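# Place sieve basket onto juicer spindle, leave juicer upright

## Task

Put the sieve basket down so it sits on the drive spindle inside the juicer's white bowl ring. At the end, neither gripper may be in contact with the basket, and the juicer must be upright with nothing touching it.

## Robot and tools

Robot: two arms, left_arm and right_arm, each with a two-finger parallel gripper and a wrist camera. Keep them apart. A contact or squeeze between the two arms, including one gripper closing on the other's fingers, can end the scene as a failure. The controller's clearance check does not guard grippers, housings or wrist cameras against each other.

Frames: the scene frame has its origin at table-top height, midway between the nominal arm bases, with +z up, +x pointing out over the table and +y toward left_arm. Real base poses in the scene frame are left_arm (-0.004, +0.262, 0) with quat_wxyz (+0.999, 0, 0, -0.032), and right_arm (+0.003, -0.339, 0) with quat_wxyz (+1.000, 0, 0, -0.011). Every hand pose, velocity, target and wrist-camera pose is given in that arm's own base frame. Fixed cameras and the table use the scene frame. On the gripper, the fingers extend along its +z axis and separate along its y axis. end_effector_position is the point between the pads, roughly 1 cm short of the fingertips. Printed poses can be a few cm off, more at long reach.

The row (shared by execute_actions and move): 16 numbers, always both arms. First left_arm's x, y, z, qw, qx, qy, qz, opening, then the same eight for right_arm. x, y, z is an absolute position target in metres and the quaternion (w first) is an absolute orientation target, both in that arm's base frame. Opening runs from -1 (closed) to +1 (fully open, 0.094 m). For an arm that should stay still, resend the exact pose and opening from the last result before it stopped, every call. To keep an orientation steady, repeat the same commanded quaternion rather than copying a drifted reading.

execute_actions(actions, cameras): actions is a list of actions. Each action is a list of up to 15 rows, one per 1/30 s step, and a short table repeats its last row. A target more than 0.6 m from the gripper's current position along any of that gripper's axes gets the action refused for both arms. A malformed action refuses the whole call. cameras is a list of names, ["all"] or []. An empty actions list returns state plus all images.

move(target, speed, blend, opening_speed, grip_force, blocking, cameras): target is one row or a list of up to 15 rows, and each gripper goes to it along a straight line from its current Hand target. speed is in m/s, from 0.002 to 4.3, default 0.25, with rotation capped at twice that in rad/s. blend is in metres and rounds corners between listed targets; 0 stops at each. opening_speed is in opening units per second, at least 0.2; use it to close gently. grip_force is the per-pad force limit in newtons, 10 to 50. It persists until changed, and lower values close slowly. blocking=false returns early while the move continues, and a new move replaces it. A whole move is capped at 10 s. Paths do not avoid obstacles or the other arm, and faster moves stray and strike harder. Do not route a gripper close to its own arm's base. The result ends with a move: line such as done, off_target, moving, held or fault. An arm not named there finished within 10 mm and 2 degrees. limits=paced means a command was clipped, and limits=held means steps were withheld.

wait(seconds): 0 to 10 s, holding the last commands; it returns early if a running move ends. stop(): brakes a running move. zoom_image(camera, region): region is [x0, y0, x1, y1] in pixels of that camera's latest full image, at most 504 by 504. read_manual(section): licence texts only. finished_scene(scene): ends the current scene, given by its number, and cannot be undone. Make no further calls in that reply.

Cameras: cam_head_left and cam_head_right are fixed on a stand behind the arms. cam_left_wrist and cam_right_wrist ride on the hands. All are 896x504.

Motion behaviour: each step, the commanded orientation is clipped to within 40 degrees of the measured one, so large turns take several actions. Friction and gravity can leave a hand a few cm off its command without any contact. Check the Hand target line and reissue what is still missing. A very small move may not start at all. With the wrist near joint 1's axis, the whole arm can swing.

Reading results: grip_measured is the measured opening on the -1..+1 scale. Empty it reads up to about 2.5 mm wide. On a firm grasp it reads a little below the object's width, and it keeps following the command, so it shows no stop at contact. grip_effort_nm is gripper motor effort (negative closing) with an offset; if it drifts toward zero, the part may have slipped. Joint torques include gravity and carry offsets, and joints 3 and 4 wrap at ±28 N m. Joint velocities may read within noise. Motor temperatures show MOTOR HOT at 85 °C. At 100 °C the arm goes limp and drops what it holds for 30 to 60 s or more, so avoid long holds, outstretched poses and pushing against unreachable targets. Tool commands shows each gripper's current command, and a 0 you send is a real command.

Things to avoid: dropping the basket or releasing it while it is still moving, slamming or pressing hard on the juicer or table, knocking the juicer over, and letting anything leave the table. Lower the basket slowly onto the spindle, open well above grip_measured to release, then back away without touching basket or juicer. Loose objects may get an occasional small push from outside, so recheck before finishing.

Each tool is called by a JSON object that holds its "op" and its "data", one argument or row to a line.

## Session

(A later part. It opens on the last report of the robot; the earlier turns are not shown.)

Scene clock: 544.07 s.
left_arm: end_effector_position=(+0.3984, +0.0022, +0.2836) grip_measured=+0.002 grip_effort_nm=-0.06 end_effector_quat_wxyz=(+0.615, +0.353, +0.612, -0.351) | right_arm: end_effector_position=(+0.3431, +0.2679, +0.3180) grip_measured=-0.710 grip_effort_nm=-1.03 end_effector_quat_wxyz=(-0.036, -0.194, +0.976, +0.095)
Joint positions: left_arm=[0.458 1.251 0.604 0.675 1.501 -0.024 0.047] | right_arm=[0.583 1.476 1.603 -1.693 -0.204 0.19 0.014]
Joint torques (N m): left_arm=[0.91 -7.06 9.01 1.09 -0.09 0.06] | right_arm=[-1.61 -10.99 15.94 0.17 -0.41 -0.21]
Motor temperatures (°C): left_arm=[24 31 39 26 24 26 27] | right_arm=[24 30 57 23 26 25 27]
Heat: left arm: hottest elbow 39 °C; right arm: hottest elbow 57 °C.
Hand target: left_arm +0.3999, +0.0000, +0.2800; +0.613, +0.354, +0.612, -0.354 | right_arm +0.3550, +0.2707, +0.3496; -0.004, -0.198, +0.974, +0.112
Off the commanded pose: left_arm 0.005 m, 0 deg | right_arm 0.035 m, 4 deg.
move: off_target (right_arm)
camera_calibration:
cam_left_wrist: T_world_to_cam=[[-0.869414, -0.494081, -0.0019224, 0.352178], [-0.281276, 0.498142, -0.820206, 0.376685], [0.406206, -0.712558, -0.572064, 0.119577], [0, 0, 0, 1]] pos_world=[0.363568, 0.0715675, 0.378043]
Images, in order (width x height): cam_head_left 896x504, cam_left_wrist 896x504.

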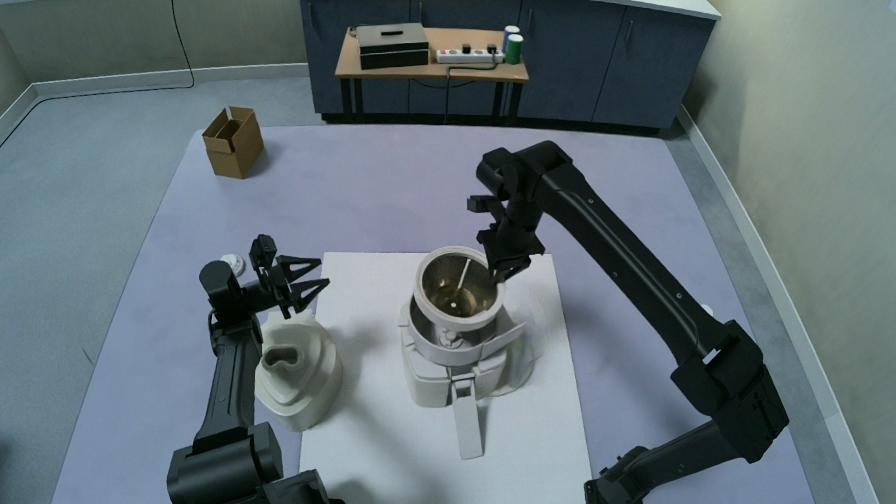

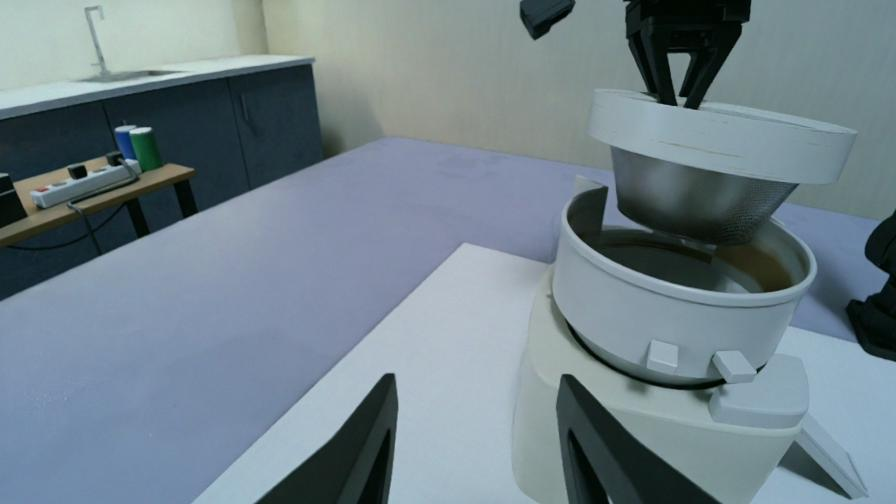

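{"op": "zoom_image", "data": {
  "camera": "cam_head_left",
  "region": [425, 310, 485, 370]
}}

{"op": "execute_actions", "data": {
  "actions": [],
  "cameras": ["cam_head_right","cam_right_wrist"]
}}

{"op": "zoom_image", "data": {
  "camera": "cam_head_right",
  "region": [400, 290, 480, 370]
}}

Scaled by 8.400 from the camera's 896x504 image, which has a finer 1280x720 frame.

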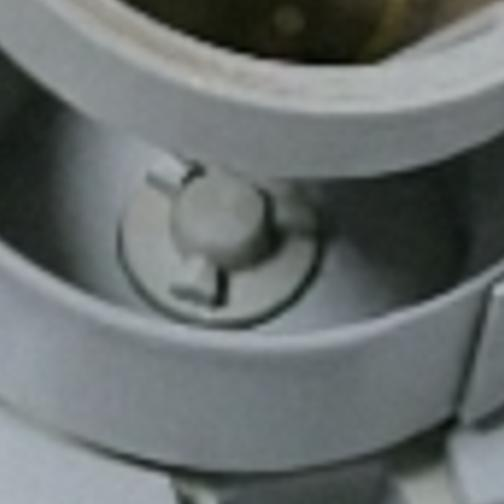

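Scene clock: 552.73 s.
left_arm: end_effector_position=(+0.3984, +0.0022, +0.2836) grip_measured=+0.002 grip_effort_nm=-0.06 end_effector_quat_wxyz=(+0.615, +0.353, +0.612, -0.351) | right_arm: end_effector_position=(+0.3430, +0.2678, +0.3180) grip_measured=-0.710 grip_effort_nm=-1.03 end_effector_quat_wxyz=(-0.036, -0.194, +0.976, +0.095)
Joint positions: left_arm=[0.458 1.251 0.604 0.675 1.501 -0.024 0.047] | right_arm=[0.583 1.476 1.603 -1.693 -0.204 0.19 0.014]
Joint velocities: within noise
Joint torques (N m): left_arm=[1.32 -7.53 8.92 1.11 -0.09 0.03] | right_arm=[-1.61 -10.64 16.17 0.36 -0.42 -0.23]
Motor temperatures (°C): left_arm=[24 31 39 26 24 26 27] | right_arm=[24 30 60 23 26 25 27]
Heat: left arm: hottest elbow 39 °C; right arm: hottest elbow 60 °C.
Hand target: left_arm +0.3999, +0.0000, +0.2800; +0.613, +0.354, +0.612, -0.354 | right_arm +0.3551, +0.2708, +0.3496; -0.004, -0.198, +0.974, +0.112
Tool commands: left_gripper/opening=+0.0 right_gripper/opening=-0.8
Off the commanded pose: left_arm 0.005 m, 0 deg | right_arm 0.035 m, 4 deg.
camera_calibration:
cam_right_wrist: T_world_to_cam=[[0.363565, -0.898126, -0.247364, 0.205879], [-0.755188, -0.439623, 0.486234, 0.271597], [-0.545446, 0.0100287, -0.838086, 0.567638], [0, 0, 0, 1]] pos_world=[0.439872, 0.298613, 0.394597]
Images, in order (width x height): cam_head_right 896x504, cam_right_wrist 896x504.

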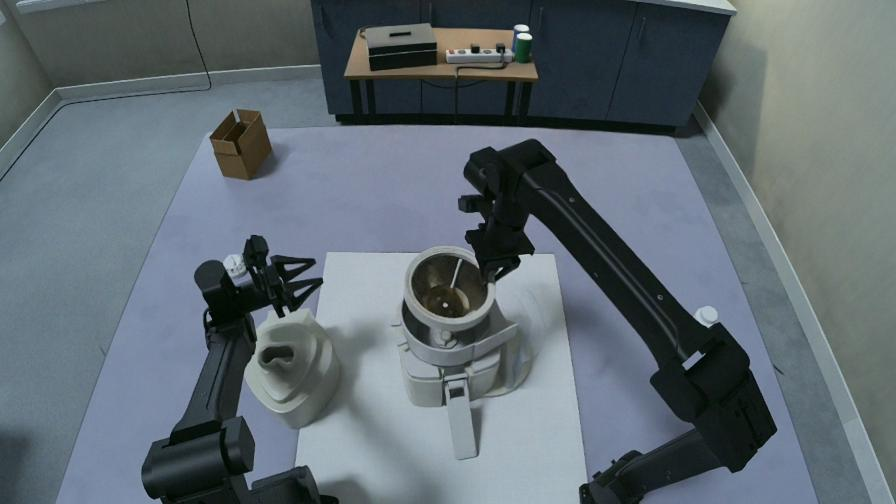

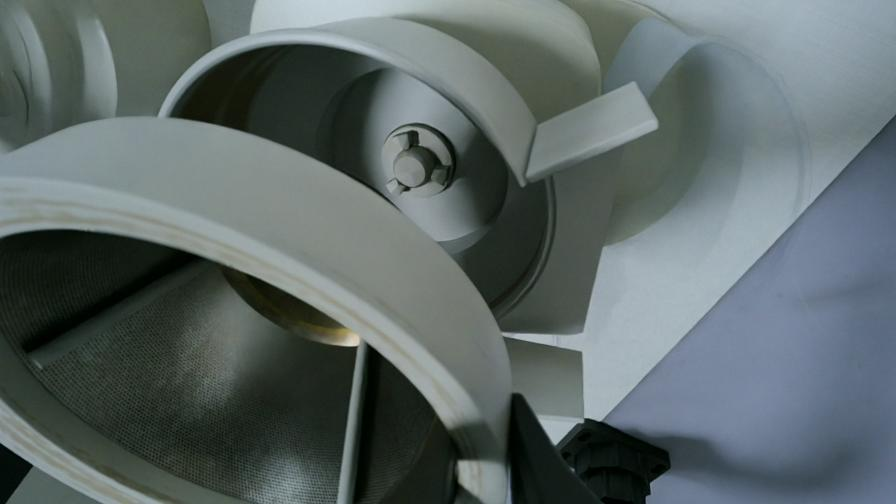

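Scaled by 6.300 from the camera's 896x504 image, which has a finer 1280x720 frame.

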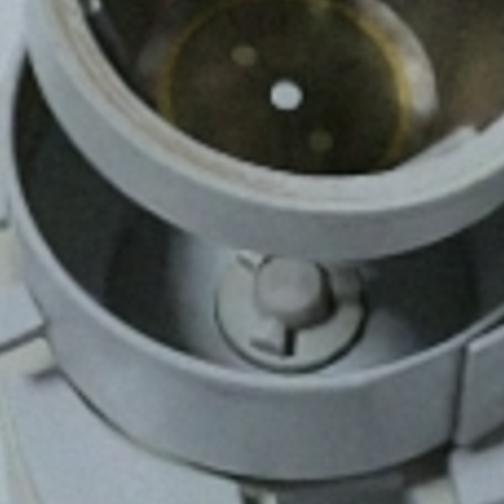

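{"op": "move", "data": {
  "target": [
    [0.4,0.0,0.28,-0.612,-0.3536,-0.612,0.3536,0,0.355,0.270,0.335,0.008,-0.198,0.978,0.063,-0.8],
    [0.4,0.0,0.28,-0.612,-0.3536,-0.612,0.3536,0,0.354,0.269,0.275,0.008,-0.198,0.978,0.063,-0.8]
  ],
  "speed": 0.08,
  "cameras": ["cam_head_left","cam_left_wrist"]
}}

{"op": "zoom_image", "data": {
  "camera": "cam_head_left",
  "region": [380, 240, 520, 380]
}}

{"op": "zoom_image", "data": {
  "camera": "cam_left_wrist",
  "region": [420, 20, 896, 420]
}}

Scene clock: 576.63 s.
left_arm: end_effector_position=(+0.3984, +0.0022, +0.2836) grip_measured=+0.002 grip_effort_nm=-0.06 end_effector_quat_wxyz=(+0.615, +0.353, +0.612, -0.351) | right_arm: end_effector_position=(+0.3568, +0.2644, +0.2678) grip_measured=-0.710 grip_effort_nm=-1.03 end_effector_quat_wxyz=(-0.006, -0.197, +0.979, +0.056)
Joint positions: left_arm=[0.458 1.251 0.604 0.675 1.501 -0.024 0.047] | right_arm=[0.597 1.476 1.478 -1.54 -0.108 0.201 0.014]
Joint torques (N m): left_arm=[1.2 -7.59 8.79 1.02 -0.12 0.06] | right_arm=[0.97 -12.51 9.32 1.4 -0.13 0.01]
Motor temperatures (°C): left_arm=[24 31 39 26 24 26 27] | right_arm=[24 31 65 23 26 25 27]
Heat: left arm: hottest elbow 39 °C; right arm: hottest elbow 65 °C.
Hand target: left_arm +0.3999, +0.0000, +0.2800; +0.613, +0.354, +0.612, -0.354 | right_arm +0.3539, +0.2688, +0.2751; +0.008, -0.198, +0.978, +0.063
Off the commanded pose: left_arm 0.005 m, 0 deg | right_arm 0.009 m, 2 deg.
move: done
camera_calibration:
cam_left_wrist: T_world_to_cam=[[-0.869414, -0.494081, -0.0019224, 0.352178], [-0.281276, 0.498142, -0.820206, 0.376685], [0.406206, -0.712558, -0.572064, 0.119577], [0, 0, 0, 1]] pos_world=[0.363568, 0.0715675, 0.378043]
Images, in order (width x height): cam_head_left 896x504, cam_left_wrist 896x504.

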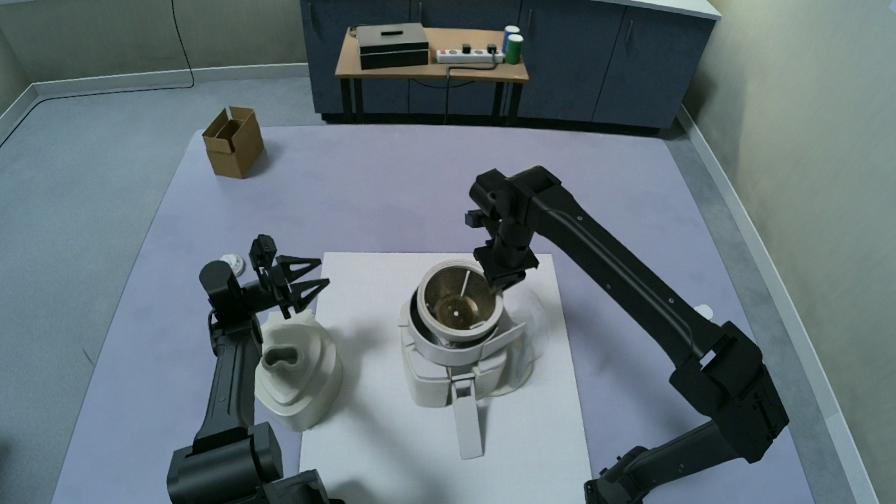

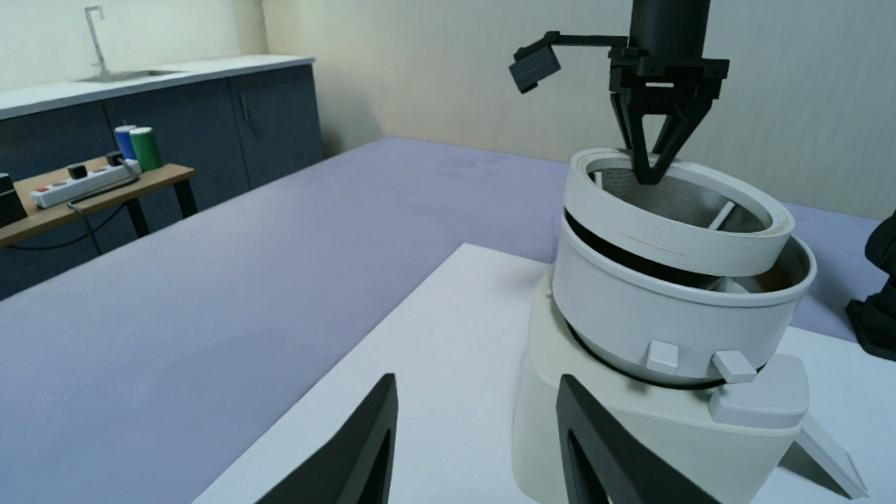

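Scaled by 3.600 from the camera's 896x504 image, which has a finer 1280x720 frame.

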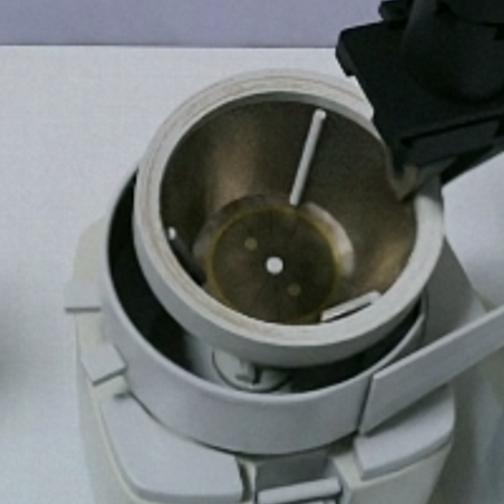

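Scaled by 1.059 from the camera's 896x504 image, which has a finer 1280x720 frame.

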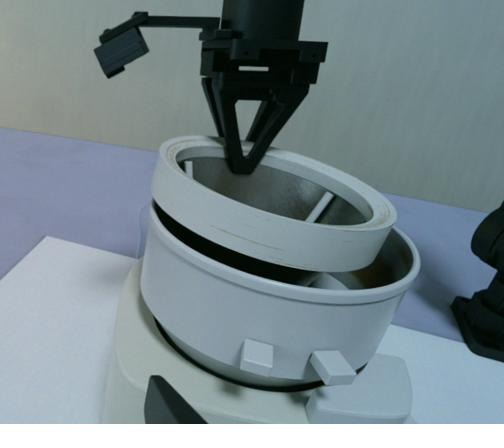

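{"op": "move", "data": {
  "target": [
    [0.4,0.0,0.28,-0.612,-0.3536,-0.612,0.3536,0,0.345,0.267,0.272,0.011,-0.155,0.987,0.063,-0.8],
    [0.4,0.0,0.28,-0.612,-0.3536,-0.612,0.3536,0,0.345,0.267,0.238,0.011,-0.155,0.987,0.063,-0.8]
  ],
  "speed": 0.06,
  "cameras": ["cam_head_left","cam_left_wrist"]
}}

{"op": "zoom_image", "data": {
  "camera": "cam_head_left",
  "region": [380, 240, 520, 380]
}}

{"op": "zoom_image", "data": {
  "camera": "cam_left_wrist",
  "region": [420, 20, 896, 420]
}}

Scene clock: 596.03 s.
left_arm: end_effector_position=(+0.3984, +0.0022, +0.2836) grip_measured=+0.002 grip_effort_nm=-0.06 end_effector_quat_wxyz=(+0.615, +0.353, +0.612, -0.351) | right_arm: end_effector_position=(+0.3494, +0.2634, +0.2530) grip_measured=-0.711 grip_effort_nm=-1.03 end_effector_quat_wxyz=(+0.022, -0.155, +0.985, +0.067)
Joint positions: left_arm=[0.458 1.251 0.604 0.675 1.501 -0.024 0.047] | right_arm=[0.606 1.418 1.376 -1.43 -0.102 0.299 0.014]
Joint torques (N m): left_arm=[0.67 -8.18 8.83 0.99 -0.07 0.03] | right_arm=[0.79 -9.23 7.53 1.54 -0.03 0.03]
Motor temperatures (°C): left_arm=[24 31 39 26 24 26 27] | right_arm=[24 31 58 23 26 25 28]
Heat: left arm: hottest elbow 39 °C; right arm: hottest elbow 58 °C.
Hand target: left_arm +0.3999, +0.0000, +0.2800; +0.613, +0.354, +0.612, -0.354 | right_arm +0.3448, +0.2667, +0.2383; +0.011, -0.155, +0.986, +0.063
Off the commanded pose: left_arm 0.005 m, 0 deg | right_arm 0.016 m, 1 deg.
move: off_target (right_arm)
camera_calibration:
cam_left_wrist: T_world_to_cam=[[-0.869414, -0.494081, -0.0019224, 0.352178], [-0.281276, 0.498142, -0.820206, 0.376685], [0.406206, -0.712558, -0.572064, 0.119577], [0, 0, 0, 1]] pos_world=[0.363568, 0.0715675, 0.378043]
Images, in order (width x height): cam_head_left 896x504, cam_left_wrist 896x504.

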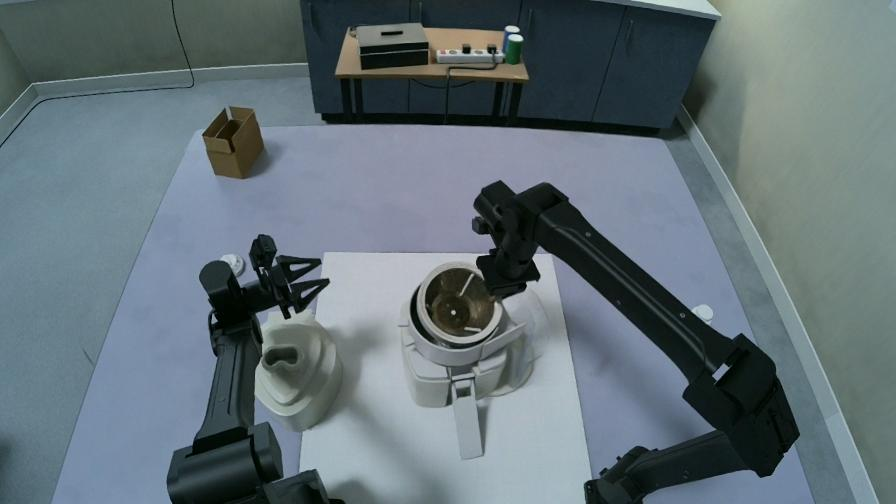

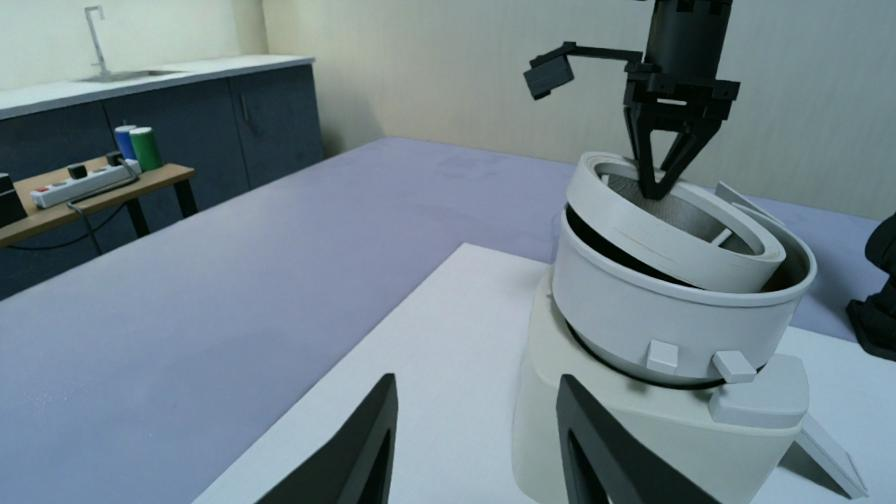

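Scaled by 3.600 from the camera's 896x504 image, which has a finer 1280x720 frame.

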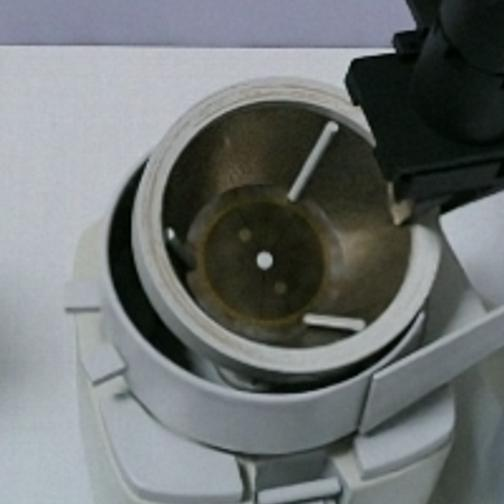

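Scaled by 1.059 from the camera's 896x504 image, which has a finer 1280x720 frame.

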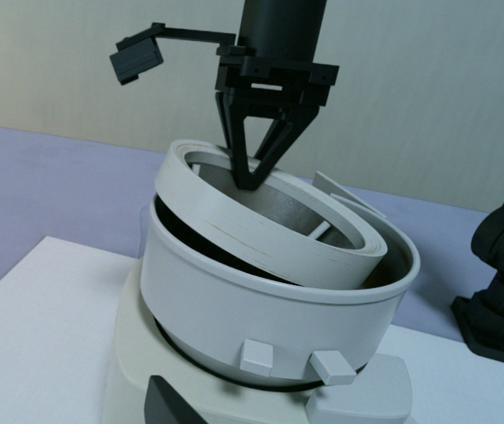

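{"op": "move", "data": {
  "target": [
    [0.4,0.0,0.28,-0.612,-0.3536,-0.612,0.3536,0,0.340,0.268,0.29,0.011,-0.155,0.987,0.063,-0.8],
    [0.4,0.0,0.28,-0.612,-0.3536,-0.612,0.3536,0,0.335,0.269,0.263,0.011,-0.155,0.987,0.063,-0.8]
  ],
  "speed": 0.06,
  "cameras": ["cam_head_left","cam_left_wrist"]
}}

{"op": "zoom_image", "data": {
  "camera": "cam_head_left",
  "region": [380, 240, 520, 380]
}}

{"op": "zoom_image", "data": {
  "camera": "cam_left_wrist",
  "region": [420, 20, 896, 420]
}}

Scene clock: 609.80 s.
left_arm: end_effector_position=(+0.3984, +0.0022, +0.2836) grip_measured=+0.002 grip_effort_nm=-0.06 end_effector_quat_wxyz=(+0.615, +0.353, +0.612, -0.351) | right_arm: end_effector_position=(+0.3385, +0.2647, +0.2590) grip_measured=-0.712 grip_effort_nm=-1.03 end_effector_quat_wxyz=(+0.002, -0.149, +0.987, +0.057)
Joint positions: left_arm=[0.458 1.251 0.604 0.675 1.501 -0.024 0.047] | right_arm=[0.624 1.424 1.4 -1.49 -0.1 0.327 0.014]
Joint torques (N m): left_arm=[1.9 -7.18 9.06 1.06 -0.06 0.1] | right_arm=[0.67 -11.63 9.06 1.28 -0.06 -0.08]
Heat: left arm: hottest elbow 39 °C; right arm: hottest elbow 54 °C.
Hand target: left_arm +0.3999, +0.0000, +0.2800; +0.613, +0.354, +0.612, -0.354 | right_arm +0.3350, +0.2688, +0.2629; +0.011, -0.155, +0.986, +0.063
Off the commanded pose: left_arm 0.005 m, 0 deg | right_arm 0.007 m, 1 deg.
move: done
camera_calibration:
cam_left_wrist: T_world_to_cam=[[-0.869414, -0.494081, -0.0019224, 0.352178], [-0.281276, 0.498142, -0.820206, 0.376685], [0.406206, -0.712558, -0.572064, 0.119577], [0, 0, 0, 1]] pos_world=[0.363568, 0.0715675, 0.378043]
Images, in order (width x height): cam_head_left 896x504, cam_left_wrist 896x504.

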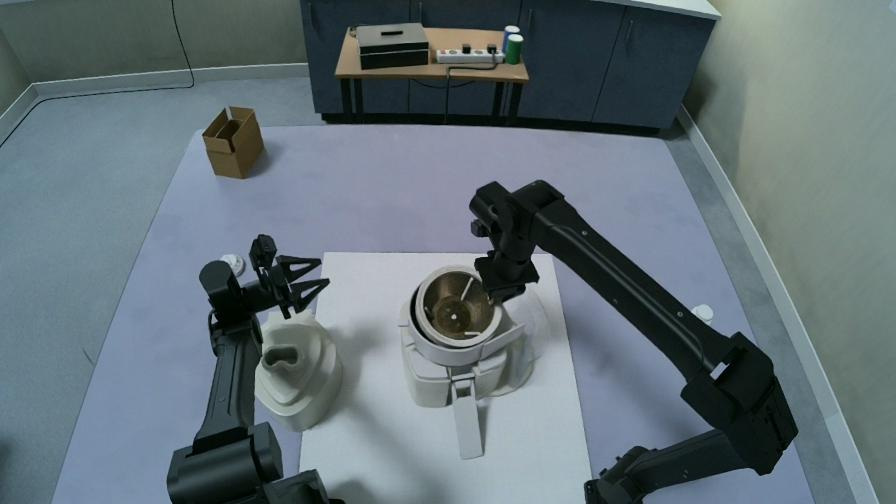

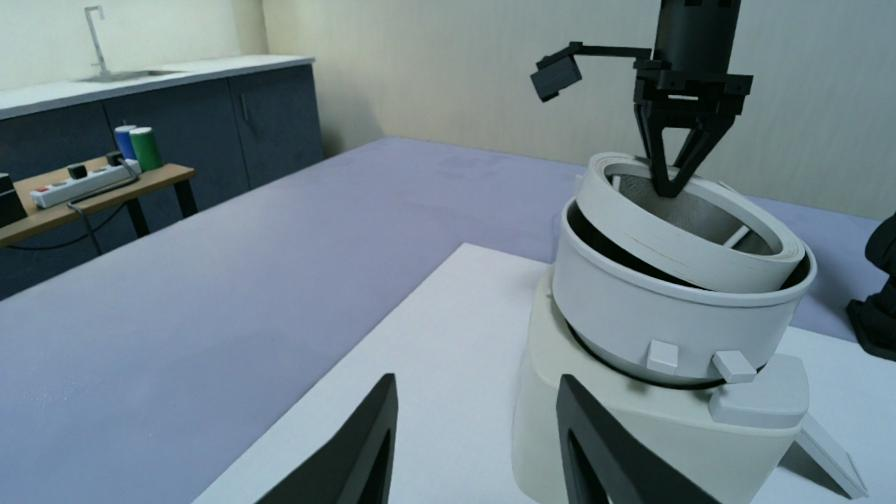

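Scaled by 3.600 from the camera's 896x504 image, which has a finer 1280x720 frame.

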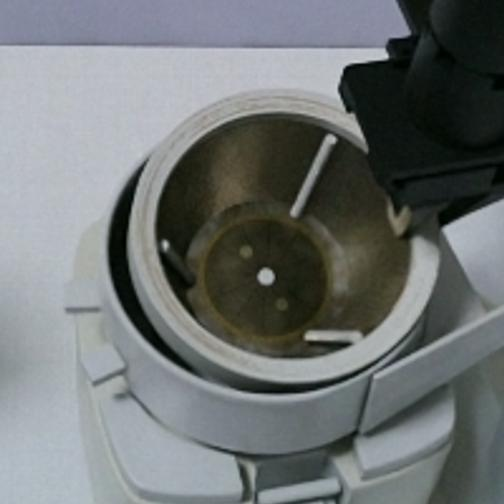

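Scaled by 1.059 from the camera's 896x504 image, which has a finer 1280x720 frame.

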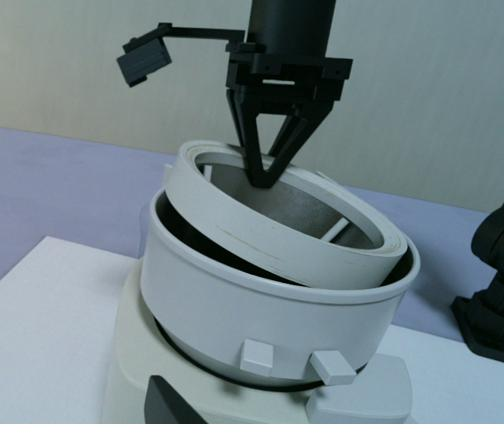

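{"op": "move", "data": {
  "target": [
    [0.4,0.0,0.28,-0.612,-0.3536,-0.612,0.3536,0,0.344,0.269,0.29,-0.046,-0.1515,0.986,0.057,-0.8],
    [0.4,0.0,0.28,-0.612,-0.3536,-0.612,0.3536,0,0.343,0.268,0.258,-0.046,-0.1515,0.986,0.057,-0.8]
  ],
  "speed": 0.06,
  "cameras": ["cam_head_left","cam_left_wrist"]
}}

{"op": "zoom_image", "data": {
  "camera": "cam_head_left",
  "region": [380, 240, 520, 380]
}}

{"op": "zoom_image", "data": {
  "camera": "cam_left_wrist",
  "region": [420, 20, 896, 420]
}}

Scene clock: 621.50 s.
left_arm: end_effector_position=(+0.3984, +0.0022, +0.2836) grip_measured=+0.002 grip_effort_nm=-0.06 end_effector_quat_wxyz=(+0.615, +0.353, +0.612, -0.351) | right_arm: end_effector_position=(+0.3385, +0.2697, +0.2578) grip_measured=-0.712 grip_effort_nm=-1.03 end_effector_quat_wxyz=(-0.052, -0.150, +0.986, +0.050)
Joint positions: left_arm=[0.458 1.251 0.604 0.675 1.501 -0.024 0.047] | right_arm=[0.619 1.498 1.473 -1.593 -0.137 0.313 0.014]
Joint torques (N m): left_arm=[1.2 -6.89 9.01 1.06 -0.08 0.03] | right_arm=[-1.38 -10.93 9.01 1.32 -0.32 -0.23]
Motor temperatures (°C): left_arm=[24 31 39 26 24 26 27] | right_arm=[24 31 53 23 26 25 28]
Heat: left arm: hottest elbow 39 °C; right arm: hottest elbow 53 °C.
Hand target: left_arm +0.3999, +0.0000, +0.2800; +0.613, +0.354, +0.612, -0.354 | right_arm +0.3430, +0.2679, +0.2580; -0.046, -0.151, +0.986, +0.057
Off the commanded pose: left_arm 0.005 m, 0 deg | right_arm 0.005 m, 1 deg.
move: done
camera_calibration:
cam_left_wrist: T_world_to_cam=[[-0.869414, -0.494081, -0.0019224, 0.352178], [-0.281276, 0.498142, -0.820206, 0.376685], [0.406206, -0.712558, -0.572064, 0.119577], [0, 0, 0, 1]] pos_world=[0.363568, 0.0715675, 0.378043]
Images, in order (width x height): cam_head_left 896x504, cam_left_wrist 896x504.

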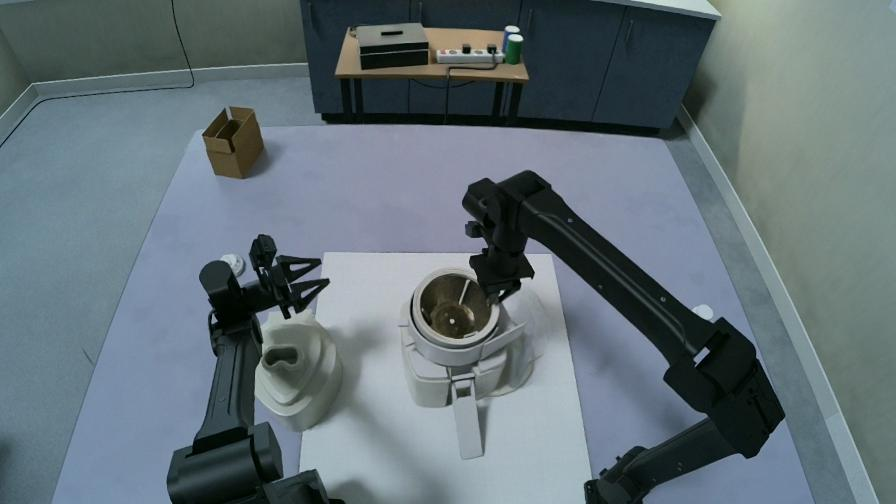

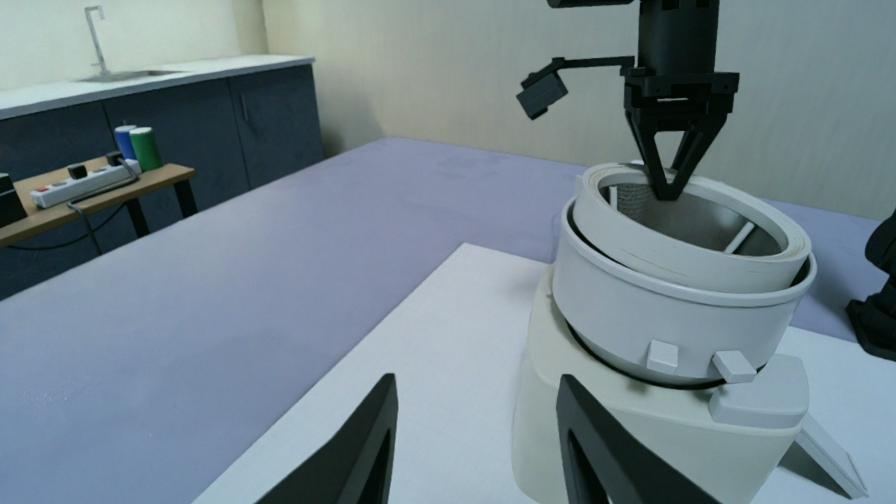

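Scaled by 3.600 from the camera's 896x504 image, which has a finer 1280x720 frame.

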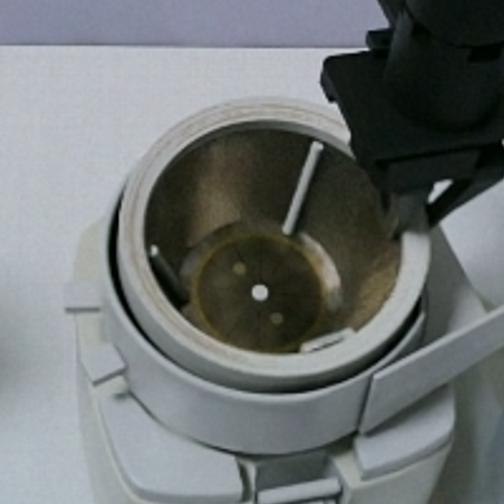

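Scaled by 1.059 from the camera's 896x504 image, which has a finer 1280x720 frame.

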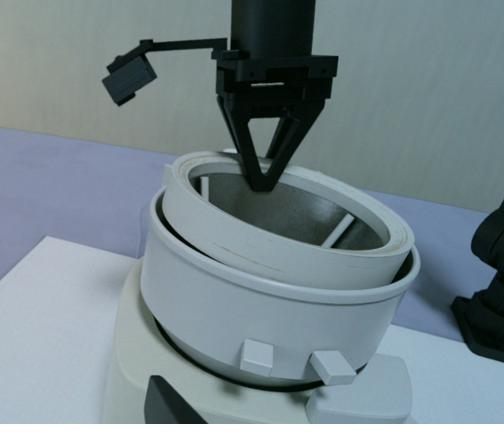

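{"op": "move", "data": {
  "target": [0.4,0.0,0.28,-0.612,-0.3536,-0.612,0.3536,0,0.342,0.267,0.215,-0.046,-0.1515,0.986,0.057,-0.8],
  "speed": 0.05,
  "cameras": ["cam_head_left","cam_left_wrist"]
}}

{"op": "zoom_image", "data": {
  "camera": "cam_head_left",
  "region": [380, 240, 520, 380]
}}

{"op": "zoom_image", "data": {
  "camera": "cam_left_wrist",
  "region": [420, 20, 896, 420]
}}

Scene clock: 629.30 s.
left_arm: end_effector_position=(+0.3984, +0.0022, +0.2836) grip_measured=+0.002 grip_effort_nm=-0.06 end_effector_quat_wxyz=(+0.615, +0.353, +0.612, -0.351) | right_arm: end_effector_position=(+0.3386, +0.2681, +0.2259) grip_measured=-0.713 grip_effort_nm=-1.03 end_effector_quat_wxyz=(-0.047, -0.149, +0.986, +0.056)
Joint positions: left_arm=[0.458 1.251 0.604 0.675 1.501 -0.024 0.047] | right_arm=[0.614 1.493 1.384 -1.497 -0.142 0.311 0.013]
Joint torques (N m): left_arm=[0.85 -7.41 8.94 0.94 -0.06 0.08] | right_arm=[-0.97 -10.29 7.58 1.85 -0.08 -0.17]
Heat: left arm: hottest elbow 39 °C; right arm: hottest elbow 53 °C.
Hand target: left_arm +0.3999, +0.0000, +0.2800; +0.613, +0.354, +0.612, -0.354 | right_arm +0.3417, +0.2669, +0.2151; -0.046, -0.152, +0.986, +0.057
Off the commanded pose: left_arm 0.005 m, 0 deg | right_arm 0.011 m, 0 deg.
move: off_target (right_arm)
camera_calibration:
cam_left_wrist: T_world_to_cam=[[-0.869414, -0.494081, -0.0019224, 0.352178], [-0.281276, 0.498142, -0.820206, 0.376685], [0.406206, -0.712558, -0.572064, 0.119577], [0, 0, 0, 1]] pos_world=[0.363568, 0.0715675, 0.378043]
Images, in order (width x height): cam_head_left 896x504, cam_left_wrist 896x504.

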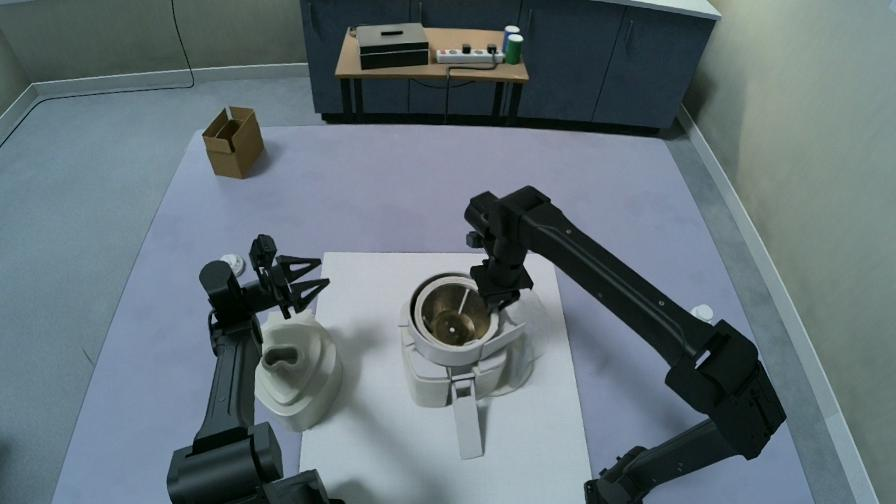

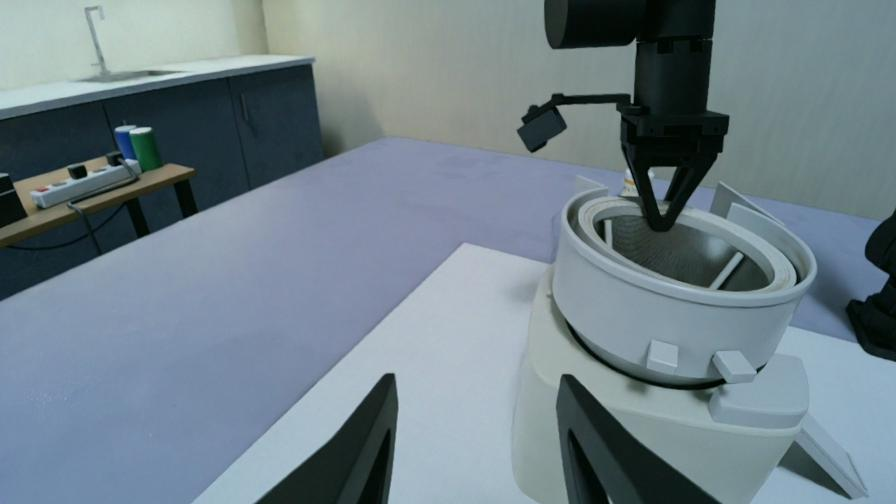

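Scaled by 3.600 from the camera's 896x504 image, which has a finer 1280x720 frame.

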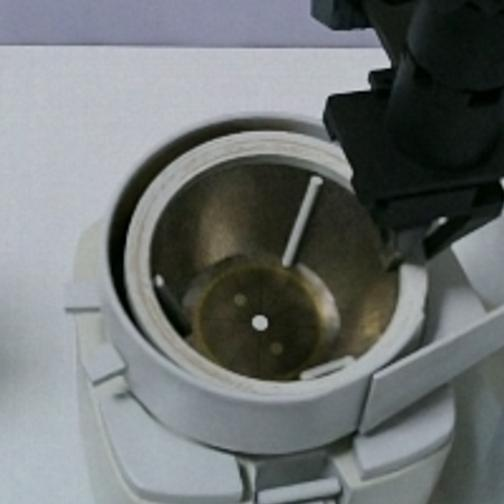

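Scaled by 1.059 from the camera's 896x504 image, which has a finer 1280x720 frame.

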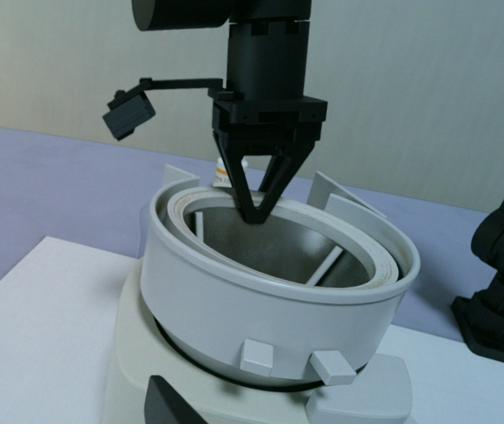

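{"op": "move", "data": {
  "target": [
    [0.4,0.0,0.28,-0.612,-0.3536,-0.612,0.3536,0,0.332,0.262,0.212,-0.042,-0.082,0.994,0.060,-0.8]
  ],
  "speed": 0.05
}}

{"op": "move", "data": {
  "target": [
    [0.4,0.0,0.28,-0.612,-0.3536,-0.612,0.3536,0,0.352,0.272,0.212,-0.05,-0.2205,0.972,0.054,-0.8]
  ],
  "speed": 0.05,
  "cameras": ["cam_head_left","cam_left_wrist"]
}}

{"op": "zoom_image", "data": {
  "camera": "cam_head_left",
  "region": [380, 240, 520, 380]
}}

{"op": "zoom_image", "data": {
  "camera": "cam_left_wrist",
  "region": [420, 20, 896, 420]
}}

Scene clock: 644.03 s.
left_arm: end_effector_position=(+0.3984, +0.0022, +0.2836) grip_measured=+0.002 grip_effort_nm=-0.06 end_effector_quat_wxyz=(+0.615, +0.353, +0.612, -0.351) | right_arm: end_effector_position=(+0.3329, +0.2657, +0.2244) grip_measured=-0.714 grip_effort_nm=-1.03 end_effector_quat_wxyz=(-0.036, -0.092, +0.993, +0.065)
Joint positions: left_arm=[0.458 1.251 0.604 0.675 1.501 -0.024 0.047] | right_arm=[0.614 1.454 1.338 -1.452 -0.15 0.429 0.013]
Joint torques (N m): left_arm=[0.38 -7.12 9.03 1.21 -0.1 0.04] | right_arm=[-0.91 -9.88 7.15 1.44 0.07 0.01]
Heat: left arm: hottest elbow 39 °C; right arm: hottest elbow 51 °C.
Hand target: left_arm +0.3999, +0.0000, +0.2800; +0.613, +0.354, +0.612, -0.354 | right_arm +0.3318, +0.2620, +0.2122; -0.042, -0.082, +0.994, +0.060
Off the commanded pose: left_arm 0.005 m, 0 deg | right_arm 0.013 m, 1 deg.
move: off_target (right_arm)

Scene clock: 647.43 s.
left_arm: end_effector_position=(+0.3984, +0.0022, +0.2836) grip_measured=+0.002 grip_effort_nm=-0.06 end_effector_quat_wxyz=(+0.615, +0.353, +0.612, -0.351) | right_arm: end_effector_position=(+0.3437, +0.2710, +0.2160) grip_measured=-0.714 grip_effort_nm=-1.03 end_effector_quat_wxyz=(-0.041, -0.205, +0.976, +0.060)
Joint positions: left_arm=[0.458 1.251 0.604 0.675 1.501 -0.024 0.047] | right_arm=[0.613 1.507 1.374 -1.466 -0.142 0.197 0.013]
Joint torques (N m): left_arm=[1.03 -6.95 9.07 1.03 -0.06 0.06] | right_arm=[-0.67 -7.77 11.54 -0.16 0.09 -0.48]
Heat: left arm: hottest elbow 39 °C; right arm: hottest elbow 51 °C.
Hand target: left_arm +0.3999, +0.0000, +0.2800; +0.613, +0.354, +0.612, -0.354 | right_arm +0.3518, +0.2719, +0.2119; -0.049, -0.220, +0.973, +0.054
Off the commanded pose: left_arm 0.005 m, 0 deg | right_arm 0.009 m, 2 deg.
move: done
camera_calibration:
cam_left_wrist: T_world_to_cam=[[-0.869414, -0.494081, -0.0019224, 0.352178], [-0.281276, 0.498142, -0.820206, 0.376685], [0.406206, -0.712558, -0.572064, 0.119577], [0, 0, 0, 1]] pos_world=[0.363568, 0.0715675, 0.378043]
Images, in order (width x height): cam_head_left 896x504, cam_left_wrist 896x504.

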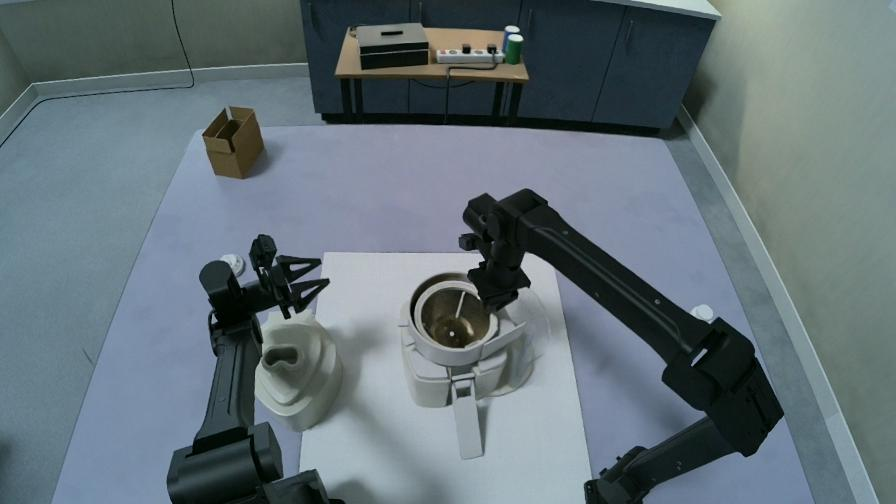

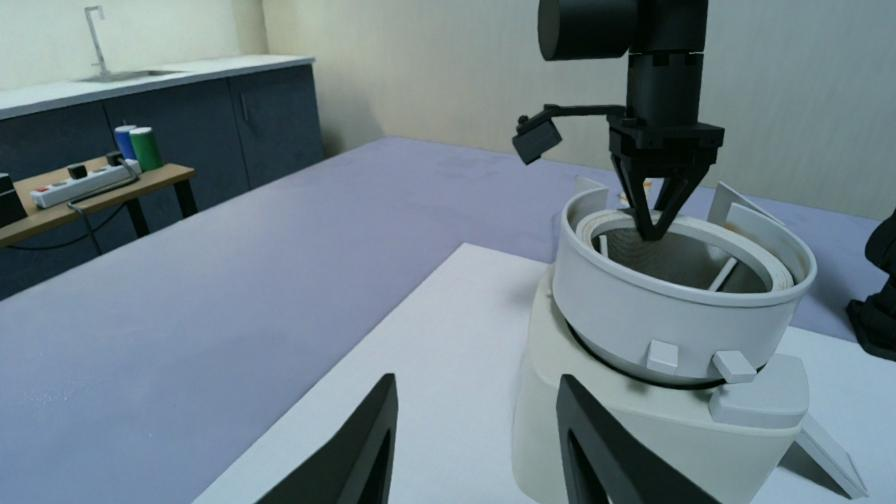

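Scaled by 3.600 from the camera's 896x504 image, which has a finer 1280x720 frame.

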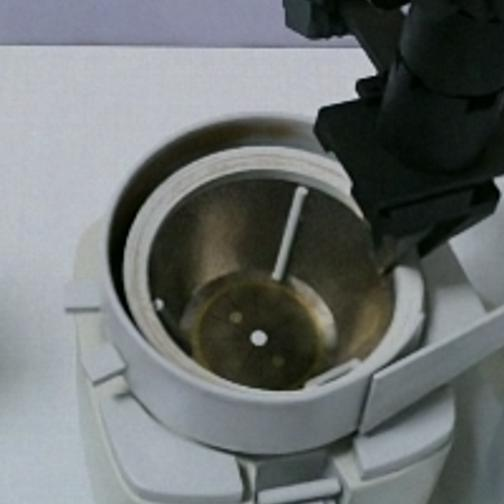

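Scaled by 1.059 from the camera's 896x504 image, which has a finer 1280x720 frame.

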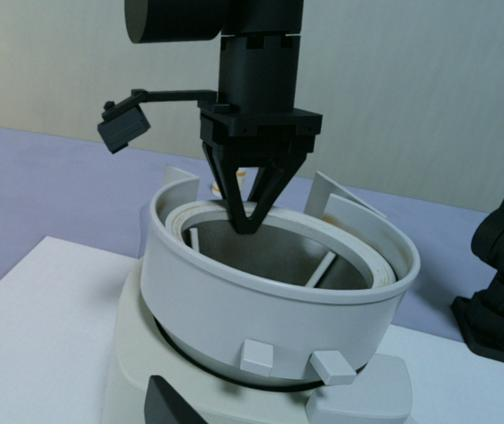

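{"op": "move", "data": {
  "target": [0.4,0.0,0.28,-0.612,-0.3536,-0.612,0.3536,0,0.348,0.271,0.202,-0.045,-0.21,0.975,0.057,-0.8],
  "speed": 0.05,
  "cameras": ["cam_head_left","cam_left_wrist"]
}}

{"op": "zoom_image", "data": {
  "camera": "cam_head_left",
  "region": [380, 240, 520, 380]
}}

Scene clock: 653.70 s.
left_arm: end_effector_position=(+0.3984, +0.0022, +0.2836) grip_measured=+0.002 grip_effort_nm=-0.06 end_effector_quat_wxyz=(+0.615, +0.353, +0.612, -0.351) | right_arm: end_effector_position=(+0.3442, +0.2714, +0.2160) grip_measured=-0.714 grip_effort_nm=-1.03 end_effector_quat_wxyz=(-0.040, -0.205, +0.976, +0.060)
Joint positions: left_arm=[0.458 1.251 0.604 0.675 1.501 -0.024 0.047] | right_arm=[0.613 1.507 1.374 -1.463 -0.142 0.197 0.013]
Joint torques (N m): left_arm=[0.32 -7 9.05 0.98 -0.11 0.08] | right_arm=[-1.32 -9.88 8.14 1.52 0 -0.24]
Heat: left arm: hottest elbow 39 °C; right arm: hottest elbow 52 °C.
Hand target: left_arm +0.3999, +0.0000, +0.2800; +0.613, +0.354, +0.612, -0.354 | right_arm +0.3476, +0.2708, +0.2022; -0.045, -0.210, +0.975, +0.057
Off the commanded pose: left_arm 0.005 m, 0 deg | right_arm 0.015 m, 1 deg.
move: off_target (right_arm)
camera_calibration:
cam_left_wrist: T_world_to_cam=[[-0.869414, -0.494081, -0.0019224, 0.352178], [-0.281276, 0.498142, -0.820206, 0.376685], [0.406206, -0.712558, -0.572064, 0.119577], [0, 0, 0, 1]] pos_world=[0.363568, 0.0715675, 0.378043]
Images, in order (width x height): cam_head_left 896x504, cam_left_wrist 896x504.

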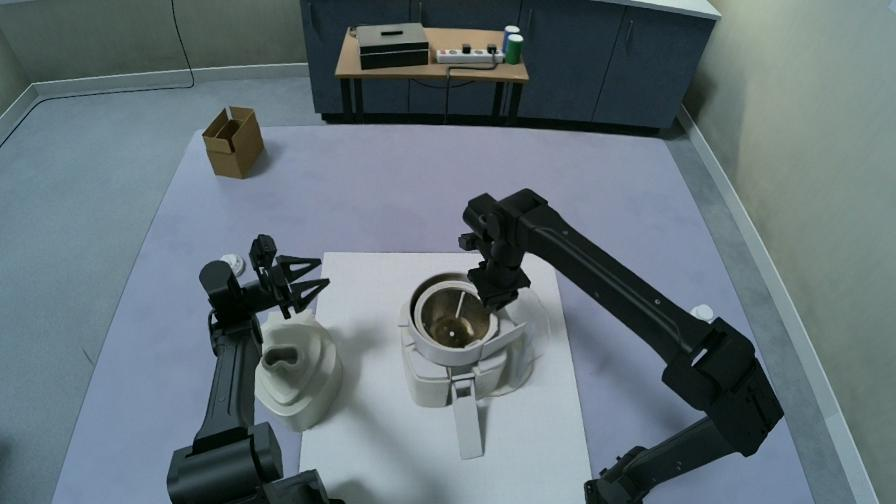

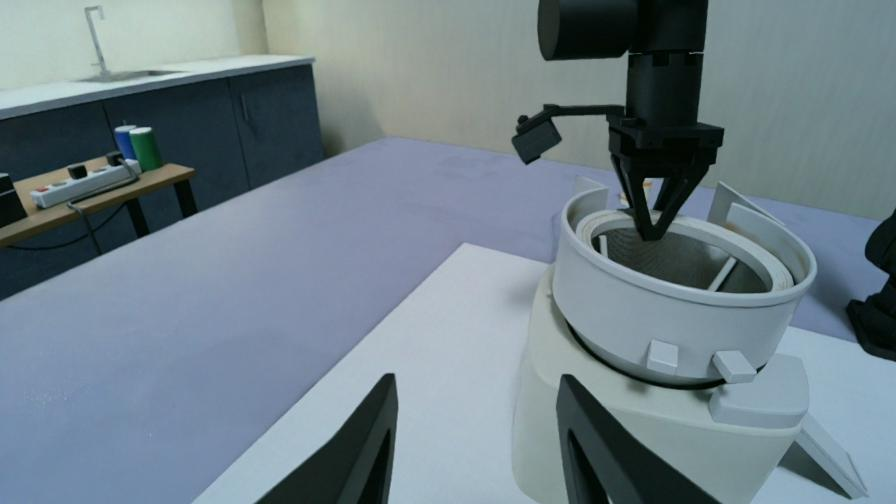

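Scaled by 3.600 from the camera's 896x504 image, which has a finer 1280x720 frame.

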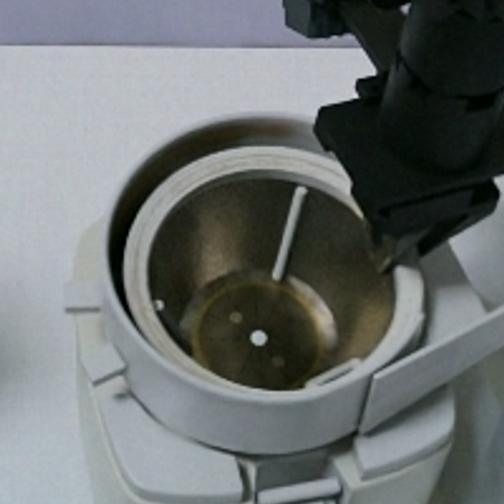

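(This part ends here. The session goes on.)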